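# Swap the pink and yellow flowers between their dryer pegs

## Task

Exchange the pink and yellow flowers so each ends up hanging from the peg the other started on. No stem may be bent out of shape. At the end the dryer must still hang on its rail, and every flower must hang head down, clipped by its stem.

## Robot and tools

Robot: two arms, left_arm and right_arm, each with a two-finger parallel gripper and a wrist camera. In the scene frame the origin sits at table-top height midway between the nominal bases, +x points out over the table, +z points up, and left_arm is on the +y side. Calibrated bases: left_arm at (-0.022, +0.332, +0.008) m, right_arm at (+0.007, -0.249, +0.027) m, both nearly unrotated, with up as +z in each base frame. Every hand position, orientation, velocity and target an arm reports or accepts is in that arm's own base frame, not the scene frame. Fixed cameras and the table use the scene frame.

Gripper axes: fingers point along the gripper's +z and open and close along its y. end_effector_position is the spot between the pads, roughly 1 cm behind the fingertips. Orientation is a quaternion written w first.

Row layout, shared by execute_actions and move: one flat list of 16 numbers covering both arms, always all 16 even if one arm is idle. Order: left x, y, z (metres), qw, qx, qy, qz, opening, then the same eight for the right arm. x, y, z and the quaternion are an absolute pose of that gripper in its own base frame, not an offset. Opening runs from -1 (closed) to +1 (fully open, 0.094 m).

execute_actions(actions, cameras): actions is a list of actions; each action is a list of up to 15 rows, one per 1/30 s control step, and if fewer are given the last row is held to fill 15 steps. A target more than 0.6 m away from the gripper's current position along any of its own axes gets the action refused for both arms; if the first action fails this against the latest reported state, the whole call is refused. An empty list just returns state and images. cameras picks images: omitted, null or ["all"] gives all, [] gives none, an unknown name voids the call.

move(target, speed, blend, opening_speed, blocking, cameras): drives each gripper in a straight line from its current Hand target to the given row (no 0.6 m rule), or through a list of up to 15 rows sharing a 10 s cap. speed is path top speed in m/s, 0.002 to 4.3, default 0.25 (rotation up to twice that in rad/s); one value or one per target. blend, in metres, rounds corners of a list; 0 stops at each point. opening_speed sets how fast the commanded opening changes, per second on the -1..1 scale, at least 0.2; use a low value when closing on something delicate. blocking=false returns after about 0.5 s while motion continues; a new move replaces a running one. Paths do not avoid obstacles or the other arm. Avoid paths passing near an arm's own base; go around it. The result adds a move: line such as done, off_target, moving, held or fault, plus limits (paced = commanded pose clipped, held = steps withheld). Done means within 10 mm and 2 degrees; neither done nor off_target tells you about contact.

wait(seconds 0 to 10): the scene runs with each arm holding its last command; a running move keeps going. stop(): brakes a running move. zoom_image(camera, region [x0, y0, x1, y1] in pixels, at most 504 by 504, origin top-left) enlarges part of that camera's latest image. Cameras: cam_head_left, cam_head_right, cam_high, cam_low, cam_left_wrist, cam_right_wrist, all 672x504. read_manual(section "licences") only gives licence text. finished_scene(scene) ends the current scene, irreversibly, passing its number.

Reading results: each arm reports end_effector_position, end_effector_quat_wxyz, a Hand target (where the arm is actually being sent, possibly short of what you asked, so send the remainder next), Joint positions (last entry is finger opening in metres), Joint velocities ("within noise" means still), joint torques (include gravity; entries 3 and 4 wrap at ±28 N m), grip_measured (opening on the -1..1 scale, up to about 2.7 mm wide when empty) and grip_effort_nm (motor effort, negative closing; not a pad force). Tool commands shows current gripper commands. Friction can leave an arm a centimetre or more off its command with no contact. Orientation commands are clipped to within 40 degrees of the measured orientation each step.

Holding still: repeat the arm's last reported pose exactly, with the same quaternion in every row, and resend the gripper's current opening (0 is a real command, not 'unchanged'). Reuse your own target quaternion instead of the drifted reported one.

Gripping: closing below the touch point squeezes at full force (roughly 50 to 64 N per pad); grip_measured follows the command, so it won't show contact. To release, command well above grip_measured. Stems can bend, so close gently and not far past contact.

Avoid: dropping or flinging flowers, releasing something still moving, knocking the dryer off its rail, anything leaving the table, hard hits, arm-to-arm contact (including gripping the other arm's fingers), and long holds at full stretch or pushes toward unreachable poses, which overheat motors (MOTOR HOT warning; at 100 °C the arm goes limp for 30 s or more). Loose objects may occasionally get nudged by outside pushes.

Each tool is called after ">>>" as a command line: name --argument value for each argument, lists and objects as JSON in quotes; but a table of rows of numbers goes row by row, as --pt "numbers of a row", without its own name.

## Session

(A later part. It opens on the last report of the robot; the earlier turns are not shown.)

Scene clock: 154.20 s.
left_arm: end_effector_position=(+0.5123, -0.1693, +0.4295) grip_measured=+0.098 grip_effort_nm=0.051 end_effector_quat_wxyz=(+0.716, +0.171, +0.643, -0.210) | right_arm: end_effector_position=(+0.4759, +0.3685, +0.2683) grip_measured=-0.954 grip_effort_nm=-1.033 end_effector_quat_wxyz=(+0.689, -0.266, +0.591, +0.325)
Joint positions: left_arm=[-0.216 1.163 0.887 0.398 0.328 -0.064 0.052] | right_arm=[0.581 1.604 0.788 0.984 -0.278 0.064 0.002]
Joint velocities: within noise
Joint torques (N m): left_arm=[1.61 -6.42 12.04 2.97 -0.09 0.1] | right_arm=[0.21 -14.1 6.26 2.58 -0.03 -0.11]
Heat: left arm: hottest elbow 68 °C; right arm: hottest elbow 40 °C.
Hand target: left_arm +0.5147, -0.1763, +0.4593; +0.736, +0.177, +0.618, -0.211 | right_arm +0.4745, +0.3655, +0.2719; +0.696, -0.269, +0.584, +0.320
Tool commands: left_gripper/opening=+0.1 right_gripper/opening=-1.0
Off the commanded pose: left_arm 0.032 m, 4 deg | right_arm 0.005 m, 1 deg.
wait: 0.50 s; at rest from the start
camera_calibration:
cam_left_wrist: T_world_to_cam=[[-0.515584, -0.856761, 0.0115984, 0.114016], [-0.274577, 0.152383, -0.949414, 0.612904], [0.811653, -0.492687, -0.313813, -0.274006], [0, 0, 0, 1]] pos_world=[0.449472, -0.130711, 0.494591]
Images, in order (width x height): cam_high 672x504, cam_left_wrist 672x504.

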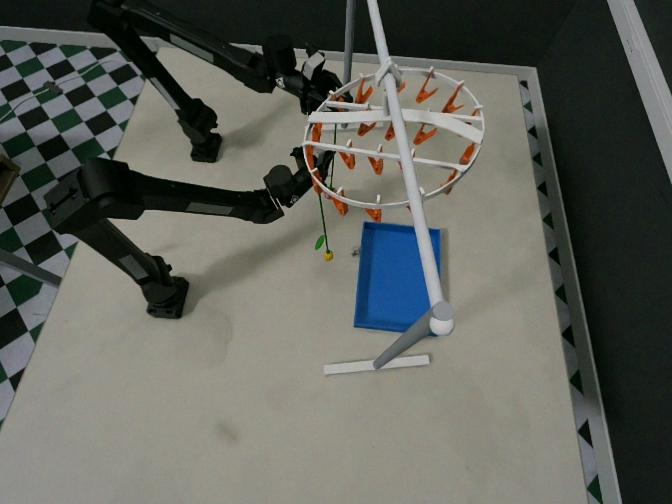

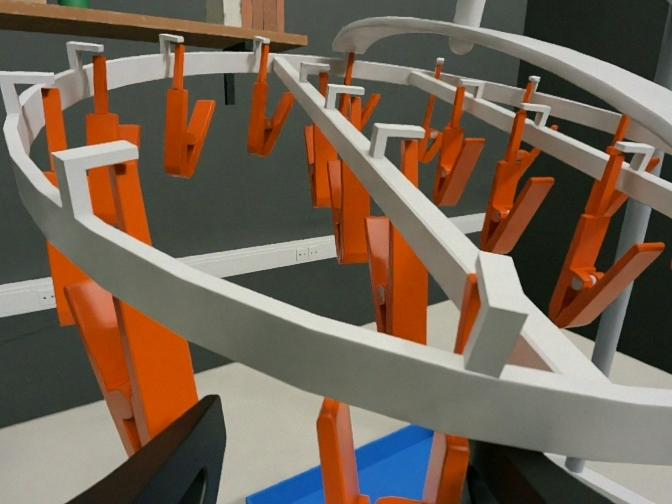

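>>> move --pt "0.5055 -0.187 0.46 0.7363 0.1772 0.6180 -0.2112 0.1 0.4745 0.3655 0.272 0.6959 -0.2686 0.584 0.3201 -1" --speed 0.1 --cameras '[]'

>>> wait --seconds 0.5 --cameras '["cam_left_wrist","cam_high"]'

>>> zoom_image --camera "cam_high" --region '[270, 60, 370, 140]'

Scene clock: 159.17 s.
left_arm: end_effector_position=(+0.5096, -0.1808, +0.4297) grip_measured=+0.098 grip_effort_nm=0.051 end_effector_quat_wxyz=(+0.717, +0.171, +0.643, -0.211) | right_arm: end_effector_position=(+0.4758, +0.3684, +0.2688) grip_measured=-0.954 grip_effort_nm=-1.028 end_effector_quat_wxyz=(+0.690, -0.266, +0.590, +0.325)
Joint positions: left_arm=[-0.247 1.163 0.887 0.398 0.296 -0.062 0.052] | right_arm=[0.581 1.603 0.788 0.985 -0.278 0.064 0.002]
Joint velocities: within noise
Joint torques (N m): left_arm=[1.55 -8.12 10.95 2.67 -0.07 0.14] | right_arm=[0.26 -13.92 6.22 2.4 -0.06 -0.09]
Heat: left arm: hottest elbow 69 °C; right arm: hottest elbow 40 °C.
Hand target: left_arm +0.5044, -0.1866, +0.4594; +0.736, +0.177, +0.618, -0.211 | right_arm +0.4745, +0.3655, +0.2719; +0.696, -0.269, +0.584, +0.320
Off the commanded pose: left_arm 0.031 m, 4 deg | right_arm 0.005 m, 1 deg.
move: off_target (left_arm)
No camera images: "cameras" was empty.

Scene clock: 159.67 s.
left_arm: end_effector_position=(+0.5096, -0.1807, +0.4297) grip_measured=+0.098 grip_effort_nm=0.056 end_effector_quat_wxyz=(+0.717, +0.171, +0.642, -0.210) | right_arm: end_effector_position=(+0.4758, +0.3684, +0.2689) grip_measured=-0.954 grip_effort_nm=-1.038 end_effector_quat_wxyz=(+0.690, -0.266, +0.590, +0.325)
Joint positions: left_arm=[-0.247 1.163 0.887 0.398 0.295 -0.061 0.052] | right_arm=[0.581 1.603 0.788 0.986 -0.278 0.064 0.002]
Joint velocities: within noise
Joint torques (N m): left_arm=[1.61 -8.06 10.95 2.69 -0.08 0.14] | right_arm=[0.26 -13.98 6.26 2.43 -0.05 -0.1]
Heat: left arm: hottest elbow 69 °C; right arm: hottest elbow 40 °C.
Hand target: left_arm +0.5044, -0.1865, +0.4594; +0.736, +0.177, +0.618, -0.211 | right_arm +0.4745, +0.3655, +0.2720; +0.696, -0.269, +0.584, +0.320
Tool commands: left_gripper/opening=+0.1 right_gripper/opening=-1.0
Off the commanded pose: left_arm 0.031 m, 4 deg | right_arm 0.004 m, 1 deg.
wait: 0.50 s; at rest by 0.17 s
camera_calibration:
cam_left_wrist: T_world_to_cam=[[-0.5149, -0.857156, 0.0127076, 0.101892], [-0.274318, 0.150704, -0.949757, 0.613782], [0.812175, -0.492516, -0.312731, -0.278064], [0, 0, 0, 1]] pos_world=[0.446672, -0.142113, 0.49469]
Images, in order (width x height): cam_high 672x504, cam_left_wrist 672x504.

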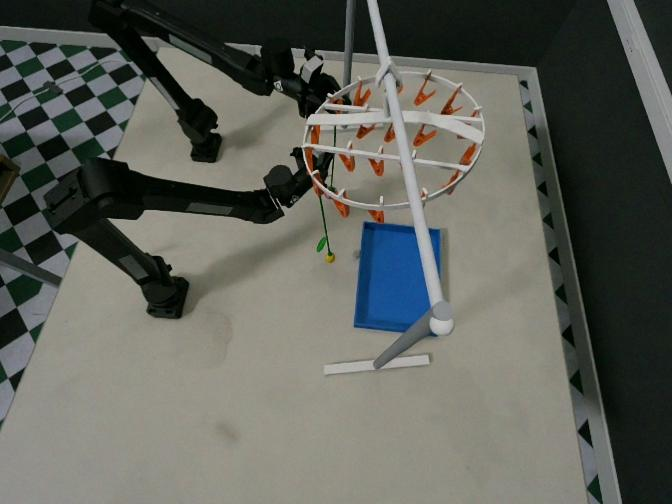

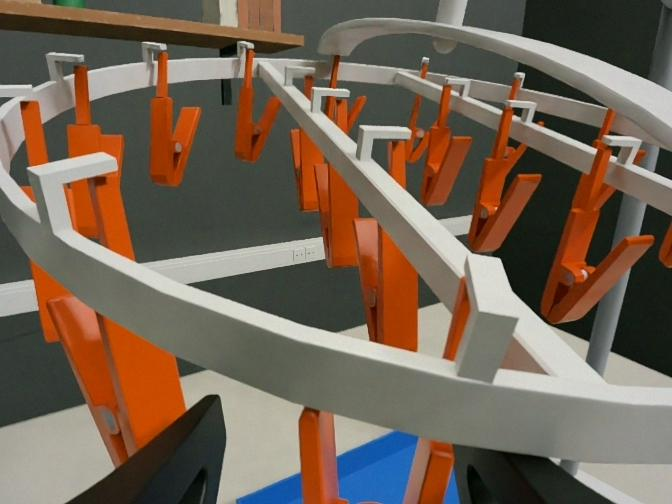

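Scaled by 5.040 from the camera's 672x504 image, which has a finer 960x720 frame.

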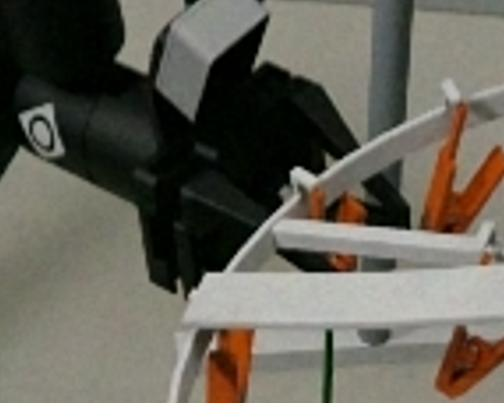

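>>> move --pt "0.4955 -0.194 0.46 0.7363 0.1772 0.6180 -0.2112 0.1 0.4745 0.3655 0.272 0.6959 -0.2686 0.584 0.3201 -1" --speed 0.1 --cameras '[]'

>>> wait --seconds 0.5 --cameras '["cam_left_wrist","cam_high","cam_head_left","cam_right_wrist"]'

>>> zoom_image --camera "cam_high" --region '[270, 60, 370, 140]'

>>> zoom_image --camera "cam_head_left" --region '[170, 10, 270, 110]'

Scene clock: 164.90 s.
left_arm: end_effector_position=(+0.5041, -0.1884, +0.4356) grip_measured=+0.098 grip_effort_nm=0.051 end_effector_quat_wxyz=(+0.721, +0.171, +0.638, -0.209) | right_arm: end_effector_position=(+0.4749, +0.3679, +0.2734) grip_measured=-0.954 grip_effort_nm=-1.033 end_effector_quat_wxyz=(+0.693, -0.265, +0.586, +0.325)
Joint positions: left_arm=[-0.271 1.152 0.887 0.398 0.271 -0.055 0.052] | right_arm=[0.581 1.597 0.788 0.99 -0.278 0.064 0.002]
Joint velocities: within noise
Joint torques (N m): left_arm=[1.49 -8.64 9.96 2.37 -0.07 0.13] | right_arm=[0.26 -13.57 6.23 2.24 -0.05 -0.1]
Heat: left arm: hottest elbow 69 °C; right arm: hottest elbow 39 °C.
Hand target: left_arm +0.4951, -0.1937, +0.4595; +0.736, +0.177, +0.618, -0.211 | right_arm +0.4745, +0.3655, +0.2720; +0.696, -0.269, +0.584, +0.320
Off the commanded pose: left_arm 0.027 m, 3 deg | right_arm 0.003 m, 1 deg.
move: off_target (left_arm)
No camera images: "cameras" was empty.

Scene clock: 165.40 s.
left_arm: end_effector_position=(+0.5042, -0.1884, +0.4356) grip_measured=+0.098 grip_effort_nm=0.056 end_effector_quat_wxyz=(+0.721, +0.171, +0.638, -0.209) | right_arm: end_effector_position=(+0.4749, +0.3679, +0.2735) grip_measured=-0.954 grip_effort_nm=-1.028 end_effector_quat_wxyz=(+0.693, -0.265, +0.586, +0.325)
Joint positions: left_arm=[-0.271 1.152 0.887 0.398 0.27 -0.055 0.052] | right_arm=[0.581 1.597 0.788 0.99 -0.278 0.064 0.002]
Joint velocities: within noise
Joint torques (N m): left_arm=[1.49 -8.7 9.96 2.37 -0.08 0.13] | right_arm=[0.21 -13.39 6.31 2.22 -0.05 -0.1]
Heat: left arm: hottest elbow 69 °C; right arm: hottest elbow 39 °C.
Hand target: left_arm +0.4952, -0.1937, +0.4595; +0.736, +0.177, +0.618, -0.211 | right_arm +0.4745, +0.3654, +0.2720; +0.696, -0.269, +0.584, +0.320
Tool commands: left_gripper/opening=+0.1 right_gripper/opening=-1.0
Off the commanded pose: left_arm 0.027 m, 3 deg | right_arm 0.003 m, 1 deg.
wait: 0.50 s; at rest by 0.17 s
camera_calibration:
cam_left_wrist: T_world_to_cam=[[-0.513489, -0.858075, 0.00595505, 0.0945462], [-0.261824, 0.150064, -0.953378, 0.614218], [0.817176, -0.491108, -0.301722, -0.282569], [0, 0, 0, 1]] pos_world=[0.440275, -0.149817, 0.499761]
cam_right_wrist: T_world_to_cam=[[0.764315, -0.64483, -0.00396157, -0.125737], [-0.165525, -0.190251, -0.967681, 0.454422], [0.623236, 0.740269, -0.252147, -0.412403], [0, 0, 0, 1]] pos_world=[0.428345, 0.310665, 0.335251]
Images, in order (width x height): cam_head_left 672x504, cam_high 672x504, cam_left_wrist 672x504, cam_right_wrist 672x504.

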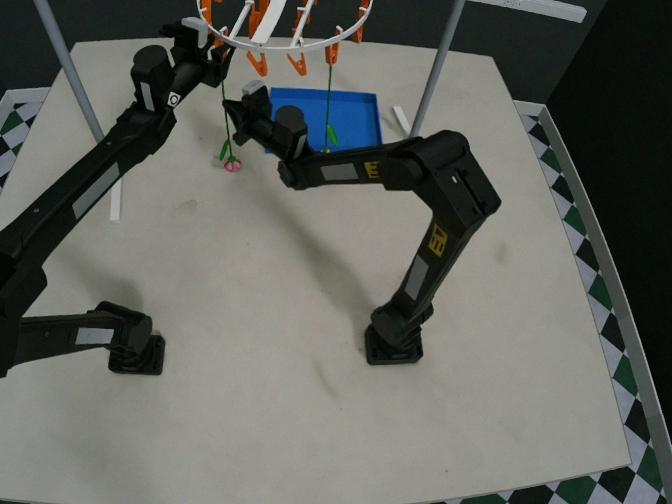

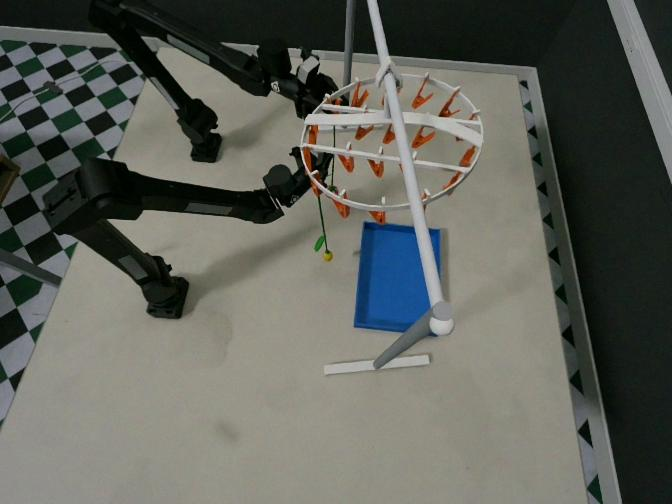

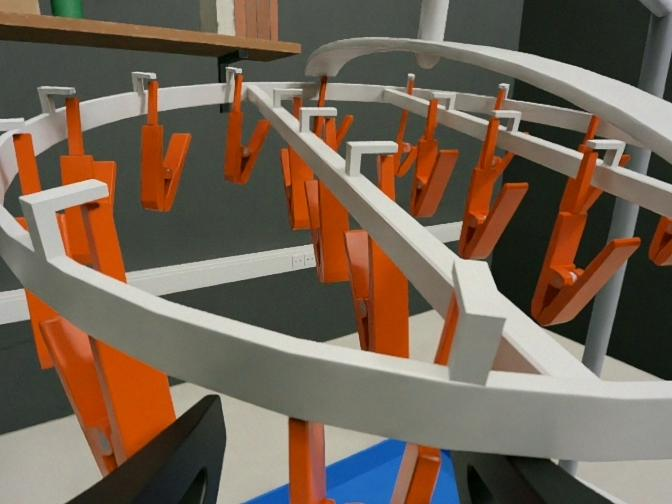

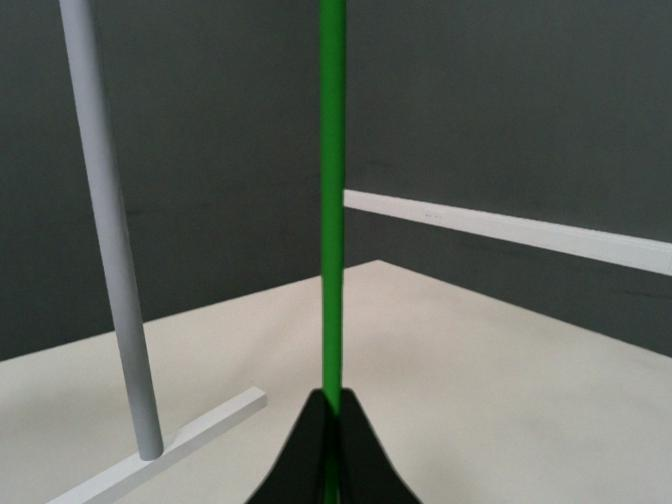

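Scaled by 5.040 from the camera's 672x504 image, which has a finer 960x720 frame.

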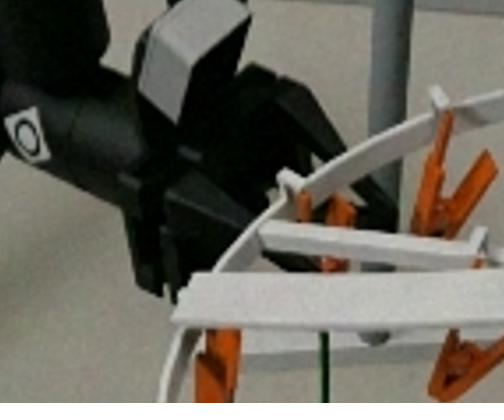

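Scaled by 5.040 from the camera's 672x504 image, which has a finer 960x720 frame.

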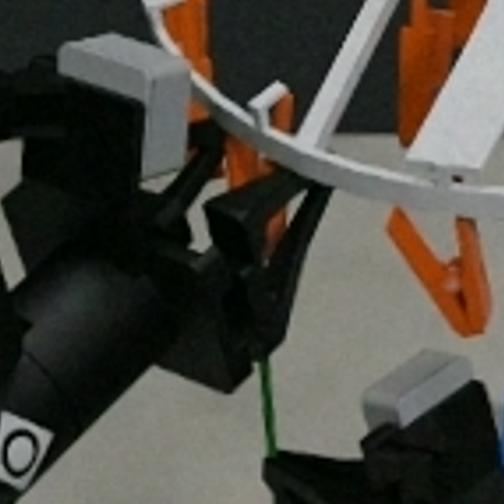

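>>> move --pt "0.436 -0.157 0.46 0.7363 0.1772 0.6180 -0.2112 0.3 0.4745 0.3655 0.272 0.6959 -0.2686 0.584 0.3201 -1" --speed 0.1 --cameras '[]'

>>> wait --seconds 0.7 --cameras '["cam_left_wrist","cam_high","cam_head_left","cam_right_wrist"]'

>>> zoom_image --camera "cam_high" --region '[270, 60, 370, 140]'

>>> zoom_image --camera "cam_head_left" --region '[170, 10, 300, 190]'

Scene clock: 176.50 s.
left_arm: end_effector_position=(+0.4369, -0.1622, +0.4574) grip_measured=+0.298 grip_effort_nm=0.056 end_effector_quat_wxyz=(+0.736, +0.181, +0.617, -0.212) | right_arm: end_effector_position=(+0.4747, +0.3678, +0.2741) grip_measured=-0.954 grip_effort_nm=-1.028 end_effector_quat_wxyz=(+0.694, -0.265, +0.585, +0.325)
Joint positions: left_arm=[-0.236 0.938 0.776 0.346 0.325 -0.054 0.061] | right_arm=[0.581 1.597 0.788 0.991 -0.278 0.064 0.002]
Joint velocities: within noise
Joint torques (N m): left_arm=[3.31 -4.95 9.03 1.61 0.11 -0.02] | right_arm=[0.32 -13.27 6.27 2.25 -0.04 -0.09]
Heat: left arm: hottest elbow 68 °C; right arm: hottest elbow 38 °C.
Hand target: left_arm +0.4360, -0.1570, +0.4601; +0.736, +0.177, +0.618, -0.211 | right_arm +0.4745, +0.3655, +0.2720; +0.696, -0.269, +0.584, +0.320
Off the commanded pose: left_arm 0.006 m, 1 deg | right_arm 0.003 m, 1 deg.
move: done
No camera images: "cameras" was empty.

Scene clock: 177.20 s.
left_arm: end_effector_position=(+0.4369, -0.1622, +0.4574) grip_measured=+0.298 grip_effort_nm=0.051 end_effector_quat_wxyz=(+0.736, +0.181, +0.617, -0.212) | right_arm: end_effector_position=(+0.4747, +0.3678, +0.2741) grip_measured=-0.954 grip_effort_nm=-1.033 end_effector_quat_wxyz=(+0.694, -0.265, +0.585, +0.325)
Joint positions: left_arm=[-0.236 0.938 0.776 0.346 0.325 -0.054 0.061] | right_arm=[0.581 1.597 0.788 0.991 -0.278 0.064 0.002]
Joint velocities: within noise
Joint torques (N m): left_arm=[3.43 -5.01 9.02 1.62 0.11 -0.02] | right_arm=[0.32 -13.22 6.27 2.19 -0.03 -0.1]
Heat: left arm: hottest elbow 68 °C; right arm: hottest elbow 38 °C.
Hand target: left_arm +0.4360, -0.1570, +0.4601; +0.736, +0.177, +0.618, -0.211 | right_arm +0.4745, +0.3655, +0.2720; +0.696, -0.269, +0.584, +0.320
Tool commands: left_gripper/opening=+0.3 right_gripper/opening=-1.0
Off the commanded pose: left_arm 0.006 m, 1 deg | right_arm 0.003 m, 1 deg.
wait: 0.70 s; at rest by 0.17 s
camera_calibration:
cam_left_wrist: T_world_to_cam=[[-0.529833, -0.84792, -0.0175919, 0.10187], [-0.209418, 0.150902, -0.966112, 0.596542], [0.82184, -0.508194, -0.257523, -0.233248], [0, 0, 0, 1]] pos_world=[0.370594, -0.122177, 0.518052]
cam_right_wrist: T_world_to_cam=[[0.764522, -0.644588, -0.00348299, -0.12597], [-0.164212, -0.189535, -0.968045, 0.45429], [0.62333, 0.740664, -0.250752, -0.412684], [0, 0, 0, 1]] pos_world=[0.428145, 0.310565, 0.335853]
Images, in order (width x height): cam_head_left 672x504, cam_high 672x504, cam_left_wrist 672x504, cam_right_wrist 672x504.

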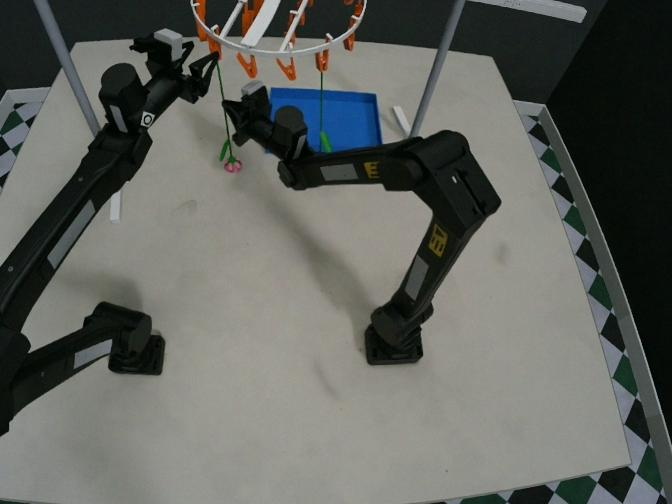

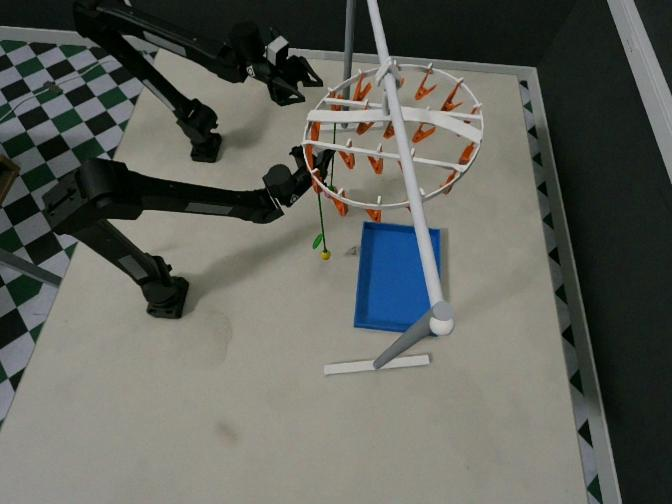

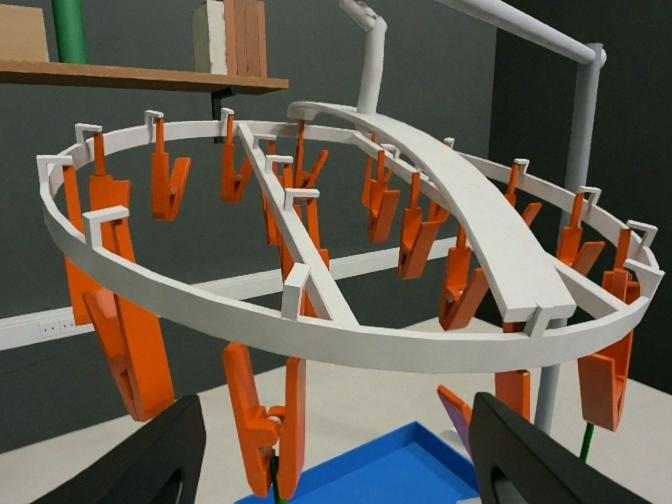

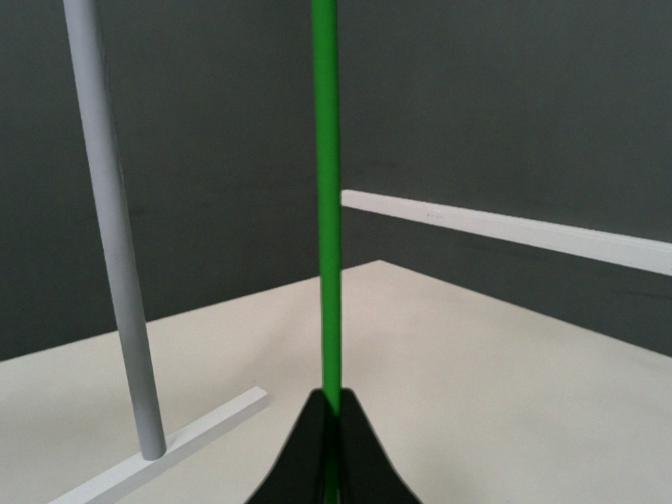

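Scaled by 5.040 from the camera's 672x504 image, which has a finer 960x720 frame.

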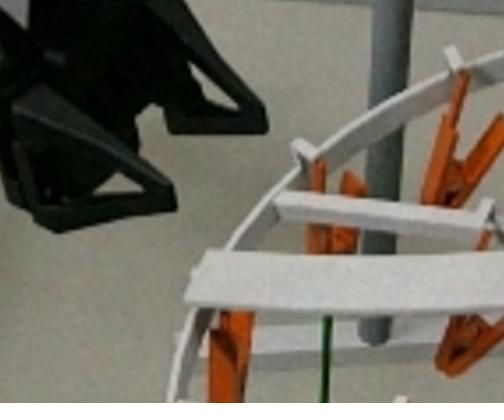

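Scaled by 2.800 from the camera's 672x504 image, which has a finer 960x720 frame.

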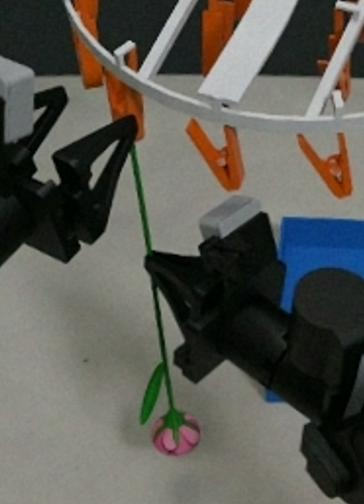

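>>> move --pt "0.482 -0.159 0.47 0.7363 0.1772 0.6180 -0.2112 -0.1 0.4745 0.3655 0.272 0.6959 -0.2686 0.584 0.3201 -1" --speed 0.1 --cameras '["cam_left_wrist"]'

Scene clock: 192.73 s.
left_arm: end_effector_position=(+0.4724, -0.1620, +0.4310) grip_measured=-0.098 grip_effort_nm=-0.125 end_effector_quat_wxyz=(+0.713, +0.181, +0.643, -0.212) | right_arm: end_effector_position=(+0.4747, +0.3678, +0.2741) grip_measured=-0.954 grip_effort_nm=-1.038 end_effector_quat_wxyz=(+0.694, -0.265, +0.585, +0.325)
Joint positions: left_arm=[-0.211 1.044 0.812 0.346 0.35 -0.055 0.042] | right_arm=[0.581 1.597 0.788 0.991 -0.278 0.064 0.002]
Joint velocities: within noise
Joint torques (N m): left_arm=[3.37 -4.84 13.31 2.77 0.11 -0.06] | right_arm=[0.38 -13.45 6.27 2.22 -0.05 -0.08]
Heat: left arm: hottest elbow 65 °C; right arm: hottest elbow 37 °C.
Hand target: left_arm +0.4792, -0.1582, +0.4691; +0.736, +0.177, +0.618, -0.211 | right_arm +0.4745, +0.3655, +0.2720; +0.696, -0.269, +0.584, +0.320
Off the commanded pose: left_arm 0.040 m, 4 deg | right_arm 0.003 m, 1 deg.
move: off_target (left_arm)
camera_calibration:
cam_left_wrist: T_world_to_cam=[[-0.529809, -0.848115, 0.00197527, 0.111922], [-0.273353, 0.168555, -0.947031, 0.603299], [0.802858, -0.502285, -0.321137, -0.231753], [0, 0, 0, 1]] pos_world=[0.410275, -0.123173, 0.496697]
Images, in order (width x height): cam_left_wrist 672x504.

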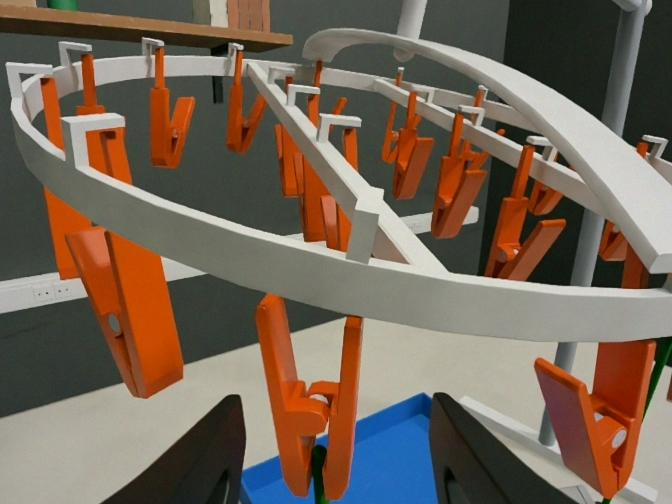

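>>> move --pt "0.492 -0.166 0.472 0.7363 0.1772 0.6180 -0.2112 -0.1 0.4745 0.3655 0.272 0.6959 -0.2686 0.584 0.3201 -1" --speed 0.08 --cameras '["cam_left_wrist","cam_high","cam_head_left"]'

Scene clock: 203.87 s.
left_arm: end_effector_position=(+0.4831, -0.1631, +0.4320) grip_measured=-0.098 grip_effort_nm=-0.125 end_effector_quat_wxyz=(+0.712, +0.178, +0.645, -0.210) | right_arm: end_effector_position=(+0.4747, +0.3678, +0.2741) grip_measured=-0.954 grip_effort_nm=-1.038 end_effector_quat_wxyz=(+0.694, -0.265, +0.585, +0.325)
Joint positions: left_arm=[-0.211 1.073 0.836 0.346 0.343 -0.055 0.042] | right_arm=[0.581 1.597 0.788 0.991 -0.278 0.064 0.002]
Joint velocities: within noise
Joint torques (N m): left_arm=[2.43 -5.01 13.41 2.95 -0.11 -0.03] | right_arm=[0.38 -13.39 6.28 2.22 -0.03 -0.08]
Heat: left arm: hottest elbow 64 °C; right arm: hottest elbow 37 °C.
Hand target: left_arm +0.4889, -0.1649, +0.4712; +0.736, +0.177, +0.618, -0.211 | right_arm +0.4745, +0.3655, +0.2720; +0.696, -0.269, +0.584, +0.320
Off the commanded pose: left_arm 0.041 m, 4 deg | right_arm 0.003 m, 1 deg.
move: off_target (left_arm)
camera_calibration:
cam_left_wrist: T_world_to_cam=[[-0.523699, -0.85189, 0.00470438, 0.1119], [-0.279151, 0.166385, -0.945722, 0.609143], [0.804869, -0.496587, -0.324942, -0.238956], [0, 0, 0, 1]] pos_world=[0.420973, -0.124688, 0.497907]
Images, in order (width x height): cam_head_left 672x504, cam_high 672x504, cam_left_wrist 672x504.

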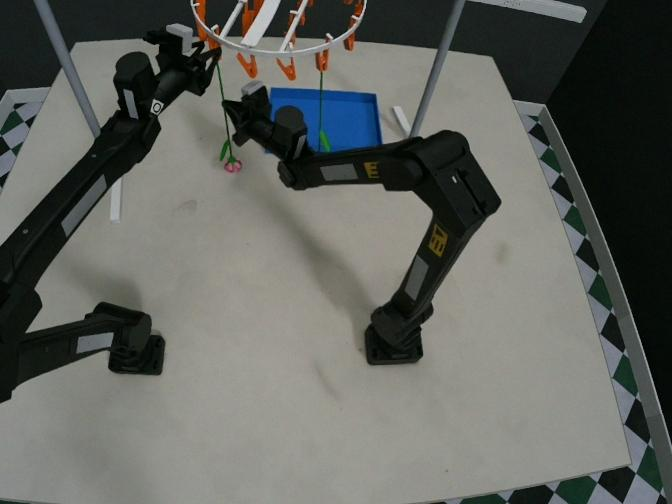

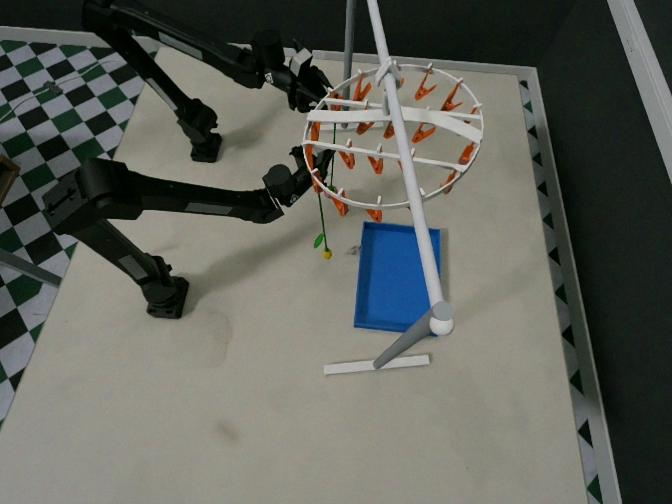

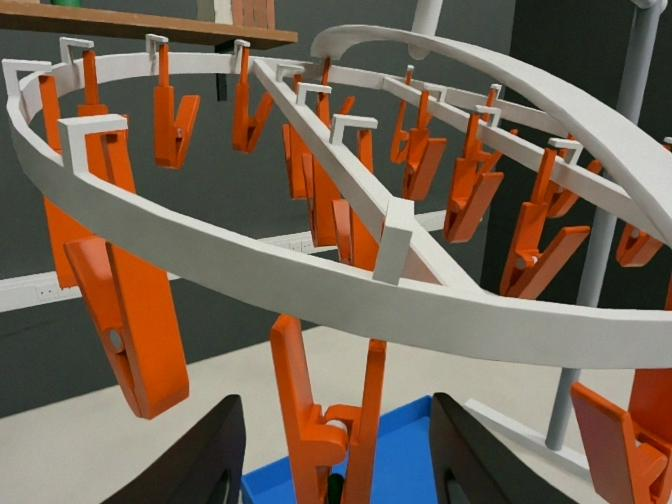

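>>> move --pt "0.5045 -0.1725 0.472 0.7363 0.1772 0.6180 -0.2112 -0.1 0.4745 0.3655 0.272 0.6959 -0.2686 0.584 0.3201 -1" --speed 0.08 --cameras '["cam_left_wrist","cam_high"]'

>>> zoom_image --camera "cam_high" --region '[270, 60, 370, 140]'

Scene clock: 207.60 s.
left_arm: end_effector_position=(+0.4968, -0.1647, +0.4315) grip_measured=-0.098 grip_effort_nm=-0.129 end_effector_quat_wxyz=(+0.713, +0.175, +0.647, -0.207) | right_arm: end_effector_position=(+0.4747, +0.3678, +0.2741) grip_measured=-0.954 grip_effort_nm=-1.033 end_effector_quat_wxyz=(+0.694, -0.265, +0.585, +0.325)
Joint positions: left_arm=[-0.211 1.112 0.863 0.356 0.333 -0.055 0.042] | right_arm=[0.581 1.597 0.788 0.991 -0.278 0.064 0.002]
Joint velocities: within noise
Joint torques (N m): left_arm=[1.67 -5.54 13.37 3.02 -0.1 -0.01] | right_arm=[0.15 -13.33 6.27 2.22 -0.04 -0.1]
Heat: left arm: hottest elbow 65 °C; right arm: hottest elbow 36 °C.
Hand target: left_arm +0.5013, -0.1714, +0.4710; +0.736, +0.177, +0.618, -0.211 | right_arm +0.4745, +0.3655, +0.2720; +0.696, -0.269, +0.584, +0.320
Off the commanded pose: left_arm 0.042 m, 4 deg | right_arm 0.003 m, 1 deg.
move: off_target (left_arm)
camera_calibration:
cam_left_wrist: T_world_to_cam=[[-0.51593, -0.856607, 0.00640326, 0.112397], [-0.282961, 0.163361, -0.945117, 0.613984], [0.808547, -0.489426, -0.32667, -0.250879], [0, 0, 0, 1]] pos_world=[0.43457, -0.126807, 0.497612]
Images, in order (width x height): cam_high 672x504, cam_left_wrist 672x504.

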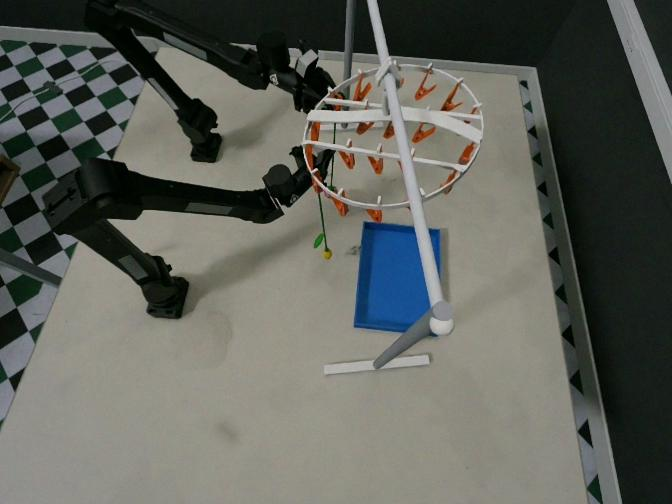

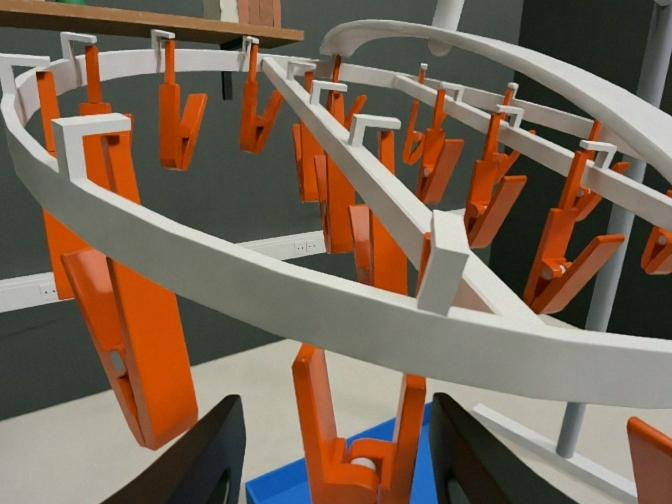

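Scaled by 5.040 from the camera's 672x504 image, which has a finer 960x720 frame.

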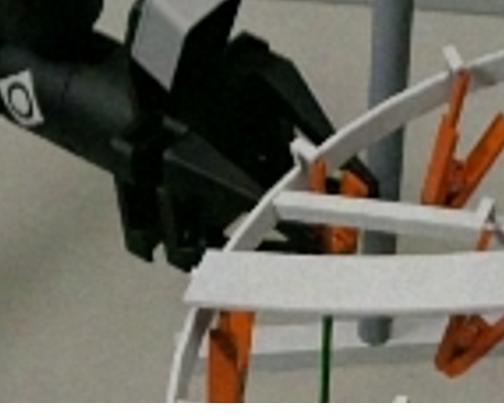

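>>> move --pt "0.5075 -0.181 0.472 0.7363 0.1772 0.6180 -0.2112 -0.1 0.4745 0.3655 0.272 0.6959 -0.2686 0.584 0.3201 -1" --speed 0.08 --cameras '["cam_left_wrist","cam_high"]'

>>> zoom_image --camera "cam_high" --region '[270, 60, 370, 140]'

Scene clock: 211.57 s.
left_arm: end_effector_position=(+0.4996, -0.1730, +0.4325) grip_measured=-0.098 grip_effort_nm=-0.125 end_effector_quat_wxyz=(+0.713, +0.174, +0.647, -0.208) | right_arm: end_effector_position=(+0.4747, +0.3678, +0.2741) grip_measured=-0.954 grip_effort_nm=-1.033 end_effector_quat_wxyz=(+0.694, -0.265, +0.585, +0.325)
Joint positions: left_arm=[-0.232 1.124 0.874 0.359 0.313 -0.055 0.042] | right_arm=[0.581 1.597 0.788 0.991 -0.278 0.064 0.002]
Joint velocities: within noise
Joint torques (N m): left_arm=[1.73 -5.71 13.38 2.97 -0.1 0.03] | right_arm=[0.26 -13.33 6.28 2.21 -0.03 -0.08]
Heat: left arm: hottest elbow 67 °C; right arm: hottest elbow 36 °C.
Hand target: left_arm +0.5043, -0.1799, +0.4711; +0.736, +0.177, +0.618, -0.211 | right_arm +0.4745, +0.3655, +0.2720; +0.696, -0.269, +0.584, +0.320
Off the commanded pose: left_arm 0.041 m, 4 deg | right_arm 0.003 m, 1 deg.
move: off_target (left_arm)
camera_calibration:
cam_left_wrist: T_world_to_cam=[[-0.516362, -0.85633, 0.00830415, 0.106177], [-0.282683, 0.161287, -0.945556, 0.616767], [0.808369, -0.490597, -0.325352, -0.25755], [0, 0, 0, 1]] pos_world=[0.43737, -0.134907, 0.498511]
Images, in order (width x height): cam_high 672x504, cam_left_wrist 672x504.

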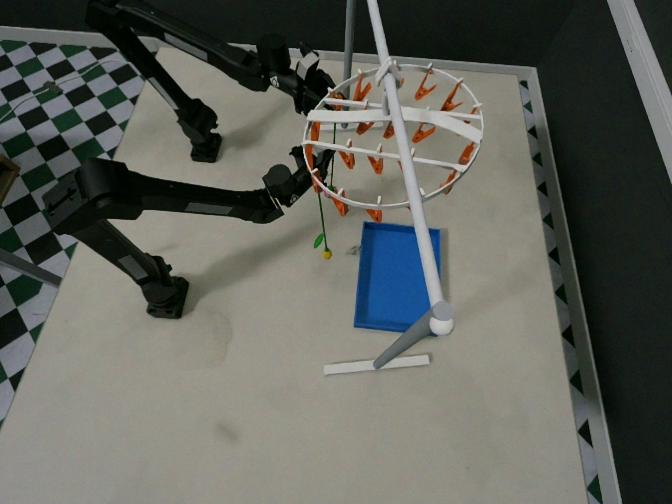

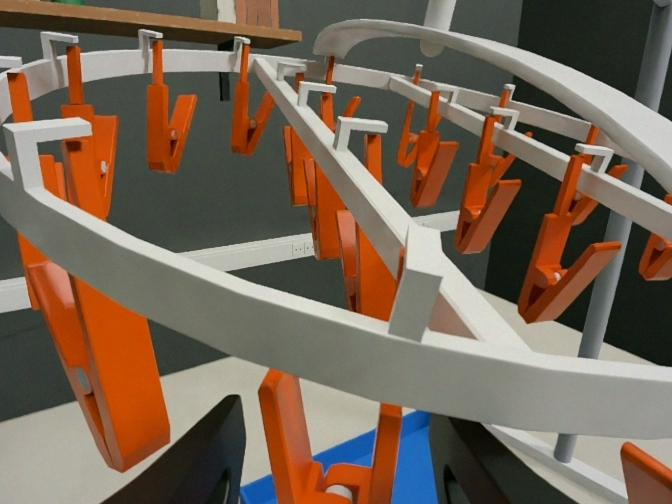

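Scaled by 5.040 from the camera's 672x504 image, which has a finer 960x720 frame.

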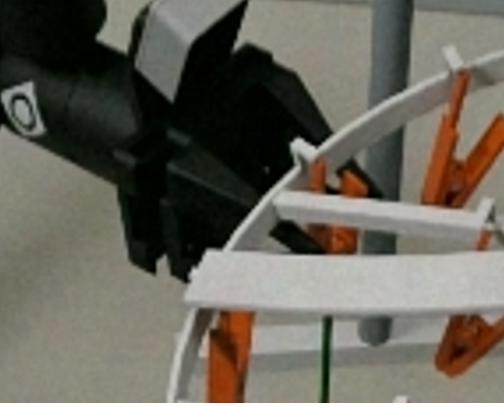

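>>> move --pt "0.5075 -0.181 0.472 0.7363 0.1772 0.6180 -0.2112 -0.8 0.4745 0.3655 0.272 0.6959 -0.2686 0.584 0.3201 -1" --opening_speed 0.4 --cameras '["cam_left_wrist"]'

>>> zoom_image --camera "cam_left_wrist" --region '[200, 304, 480, 504]'

Scene clock: 216.37 s.
left_arm: end_effector_position=(+0.4999, -0.1730, +0.4332) grip_measured=-0.566 grip_effort_nm=-1.062 end_effector_quat_wxyz=(+0.713, +0.174, +0.646, -0.208) | right_arm: end_effector_position=(+0.4747, +0.3678, +0.2741) grip_measured=-0.954 grip_effort_nm=-1.028 end_effector_quat_wxyz=(+0.694, -0.265, +0.585, +0.325)
Joint positions: left_arm=[-0.232 1.125 0.876 0.359 0.313 -0.055 0.02] | right_arm=[0.581 1.597 0.788 0.991 -0.278 0.064 0.002]
Joint velocities: within noise
Joint torques (N m): left_arm=[1.73 -5.66 13.34 2.93 -0.08 0.03] | right_arm=[0.15 -13.22 6.31 2.25 -0.04 -0.09]
Heat: left arm: hottest elbow 69 °C; right arm: hottest elbow 36 °C.
Hand target: left_arm +0.5046, -0.1799, +0.4710; +0.736, +0.177, +0.618, -0.211 | right_arm +0.4745, +0.3655, +0.2720; +0.696, -0.269, +0.584, +0.320
Off the commanded pose: left_arm 0.040 m, 4 deg | right_arm 0.003 m, 1 deg.
move: off_target (left_arm)
camera_calibration:
cam_left_wrist: T_world_to_cam=[[-0.516072, -0.856509, 0.00784076, 0.106303], [-0.28133, 0.160849, -0.946034, 0.616947], [0.809026, -0.490428, -0.323972, -0.258391], [0, 0, 0, 1]] pos_world=[0.437471, -0.134908, 0.499108]
Images, in order (width x height): cam_left_wrist 672x504.

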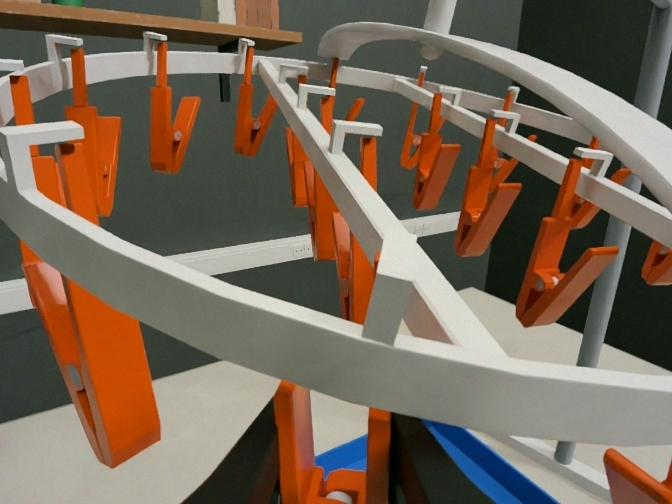

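Scaled by 1.800 from the camera's 672x504 image, which has a finer 960x720 frame.

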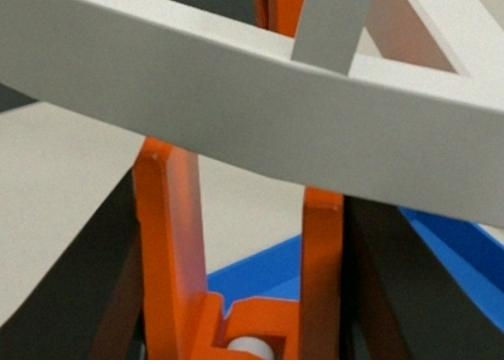

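>>> move --pt "0.5075 -0.181 0.472 0.7363 0.1772 0.6180 -0.2112 -0.8 0.4745 0.3655 0.224 0.6959 -0.2686 0.584 0.3201 -1" --speed 0.08 --cameras '["cam_high","cam_right_wrist"]'

>>> zoom_image --camera "cam_high" --region '[270, 60, 370, 140]'

Scene clock: 219.43 s.
left_arm: end_effector_position=(+0.4999, -0.1729, +0.4332) grip_measured=-0.566 grip_effort_nm=-1.067 end_effector_quat_wxyz=(+0.713, +0.174, +0.646, -0.208) | right_arm: end_effector_position=(+0.4745, +0.3676, +0.2286) grip_measured=-0.954 grip_effort_nm=-1.033 end_effector_quat_wxyz=(+0.693, -0.265, +0.586, +0.325)
Joint positions: left_arm=[-0.232 1.125 0.876 0.359 0.313 -0.055 0.02] | right_arm=[0.581 1.706 0.757 1.129 -0.278 0.064 0.002]
Joint velocities: within noise
Joint torques (N m): left_arm=[1.73 -5.71 13.34 2.93 -0.08 0.04] | right_arm=[0.32 -13.1 5.44 2.71 -0.04 -0.09]
Heat: left arm: hottest elbow 70 °C; right arm: hottest elbow 36 °C.
Hand target: left_arm +0.5046, -0.1799, +0.4710; +0.736, +0.177, +0.618, -0.211 | right_arm +0.4745, +0.3654, +0.2240; +0.696, -0.269, +0.584, +0.320
Off the commanded pose: left_arm 0.040 m, 4 deg | right_arm 0.005 m, 1 deg.
move: off_target (left_arm)
camera_calibration:
cam_right_wrist: T_world_to_cam=[[0.764534, -0.64457, -0.00411381, -0.125944], [-0.166023, -0.190747, -0.967498, 0.411296], [0.622836, 0.740368, -0.252846, -0.423021], [0, 0, 0, 1]] pos_world=[0.428045, 0.310465, 0.290451]
Images, in order (width x height): cam_high 672x504, cam_right_wrist 672x504.

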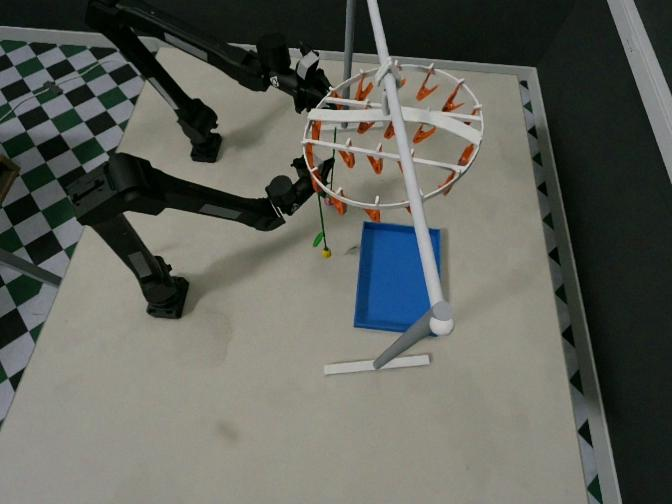

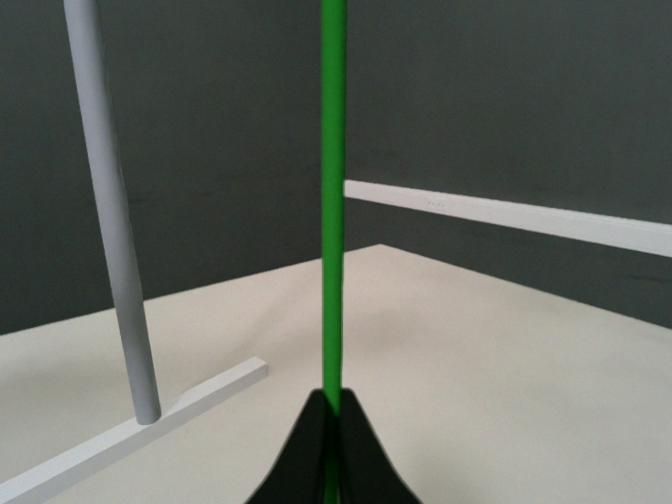

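Scaled by 5.040 from the camera's 672x504 image, which has a finer 960x720 frame.

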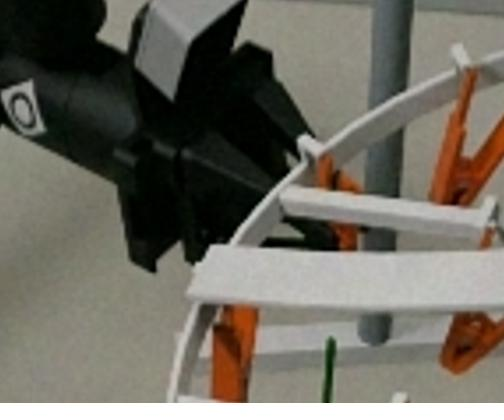

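>>> move --pt "0.5075 -0.181 0.472 0.7363 0.1772 0.6180 -0.2112 -0.8 0.4225 0.3045 0.226 0.6959 -0.2686 0.584 0.3201 -1" --pt "0.5075 -0.181 0.465 0.7363 0.1772 0.6180 -0.2112 0.0 0.4225 0.3045 0.226 0.6959 -0.2686 0.584 0.3201 -1" --pt "0.428 -0.131 0.465 0.7363 0.1772 0.6180 -0.2112 0.0 0.33 0.245 0.29 0.6959 -0.2686 0.584 0.3201 -1" --speed 0.15 --opening_speed 0.6 --cameras '["cam_high","cam_right_wrist","cam_head_right"]'

Scene clock: 233.63 s.
left_arm: end_effector_position=(+0.4295, -0.1359, +0.4634) grip_measured=-0.002 grip_effort_nm=0.051 end_effector_quat_wxyz=(+0.737, +0.183, +0.616, -0.211) | right_arm: end_effector_position=(+0.3298, +0.2495, +0.2940) grip_measured=-0.954 grip_effort_nm=-1.038 end_effector_quat_wxyz=(+0.699, -0.272, +0.578, +0.322)
Joint positions: left_arm=[-0.154 0.897 0.768 0.32 0.406 -0.067 0.047] | right_arm=[0.5 1.023 0.34 0.88 -0.364 0.064 0.002]
Joint velocities: within noise
Joint torques (N m): left_arm=[3.43 -4.6 8.87 1.57 0.1 -0.07] | right_arm=[-0.15 -3.78 6.8 1.65 -0.04 0.06]
Heat: left arm: hottest elbow 72 °C; right arm: hottest elbow 36 °C.
Hand target: left_arm +0.4280, -0.1310, +0.4649; +0.736, +0.177, +0.618, -0.211 | right_arm +0.3300, +0.2451, +0.2901; +0.696, -0.268, +0.584, +0.320
Off the commanded pose: left_arm 0.005 m, 1 deg | right_arm 0.006 m, 1 deg.
move: done; target 2's new opening was sent with left_arm's hand 0.032 m and 3 deg from that target
camera_calibration:
cam_right_wrist: T_world_to_cam=[[0.766602, -0.641903, 0.016796, -0.0987056], [-0.14277, -0.19589, -0.970177, 0.422381], [0.62605, 0.741342, -0.241814, -0.233481], [0, 0, 0, 1]] pos_world=[0.282142, 0.192471, 0.354983]
Images, in order (width x height): cam_head_right 672x504, cam_high 672x504, cam_right_wrist 672x504.

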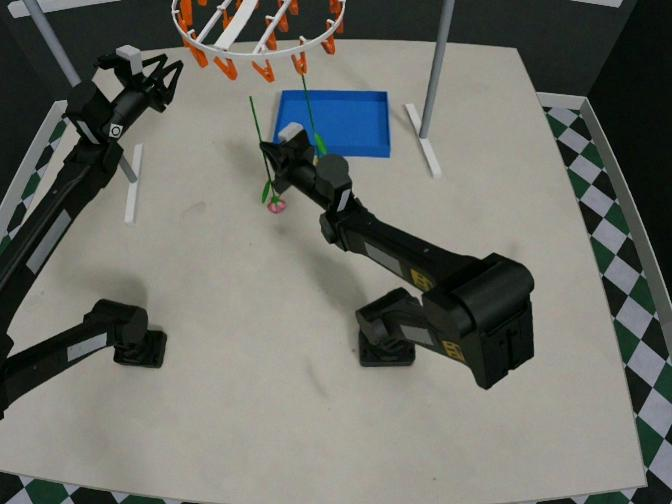

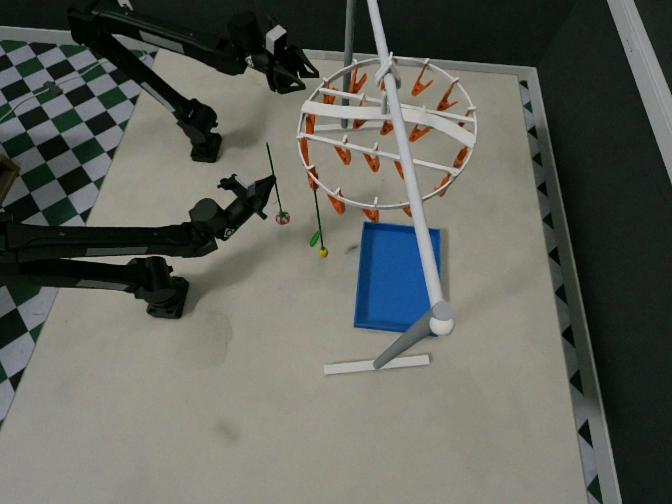

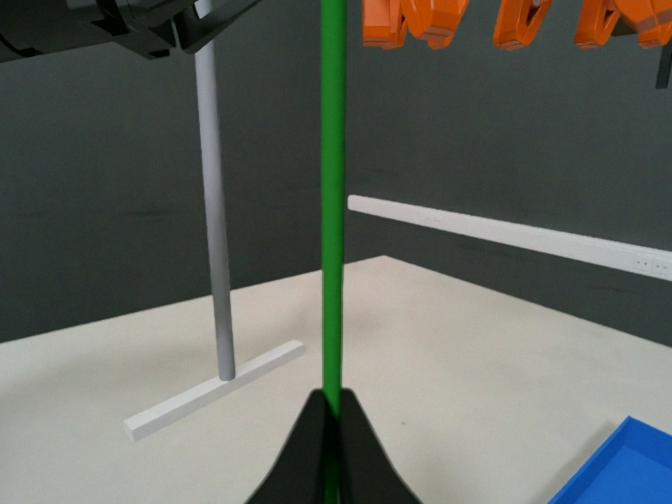

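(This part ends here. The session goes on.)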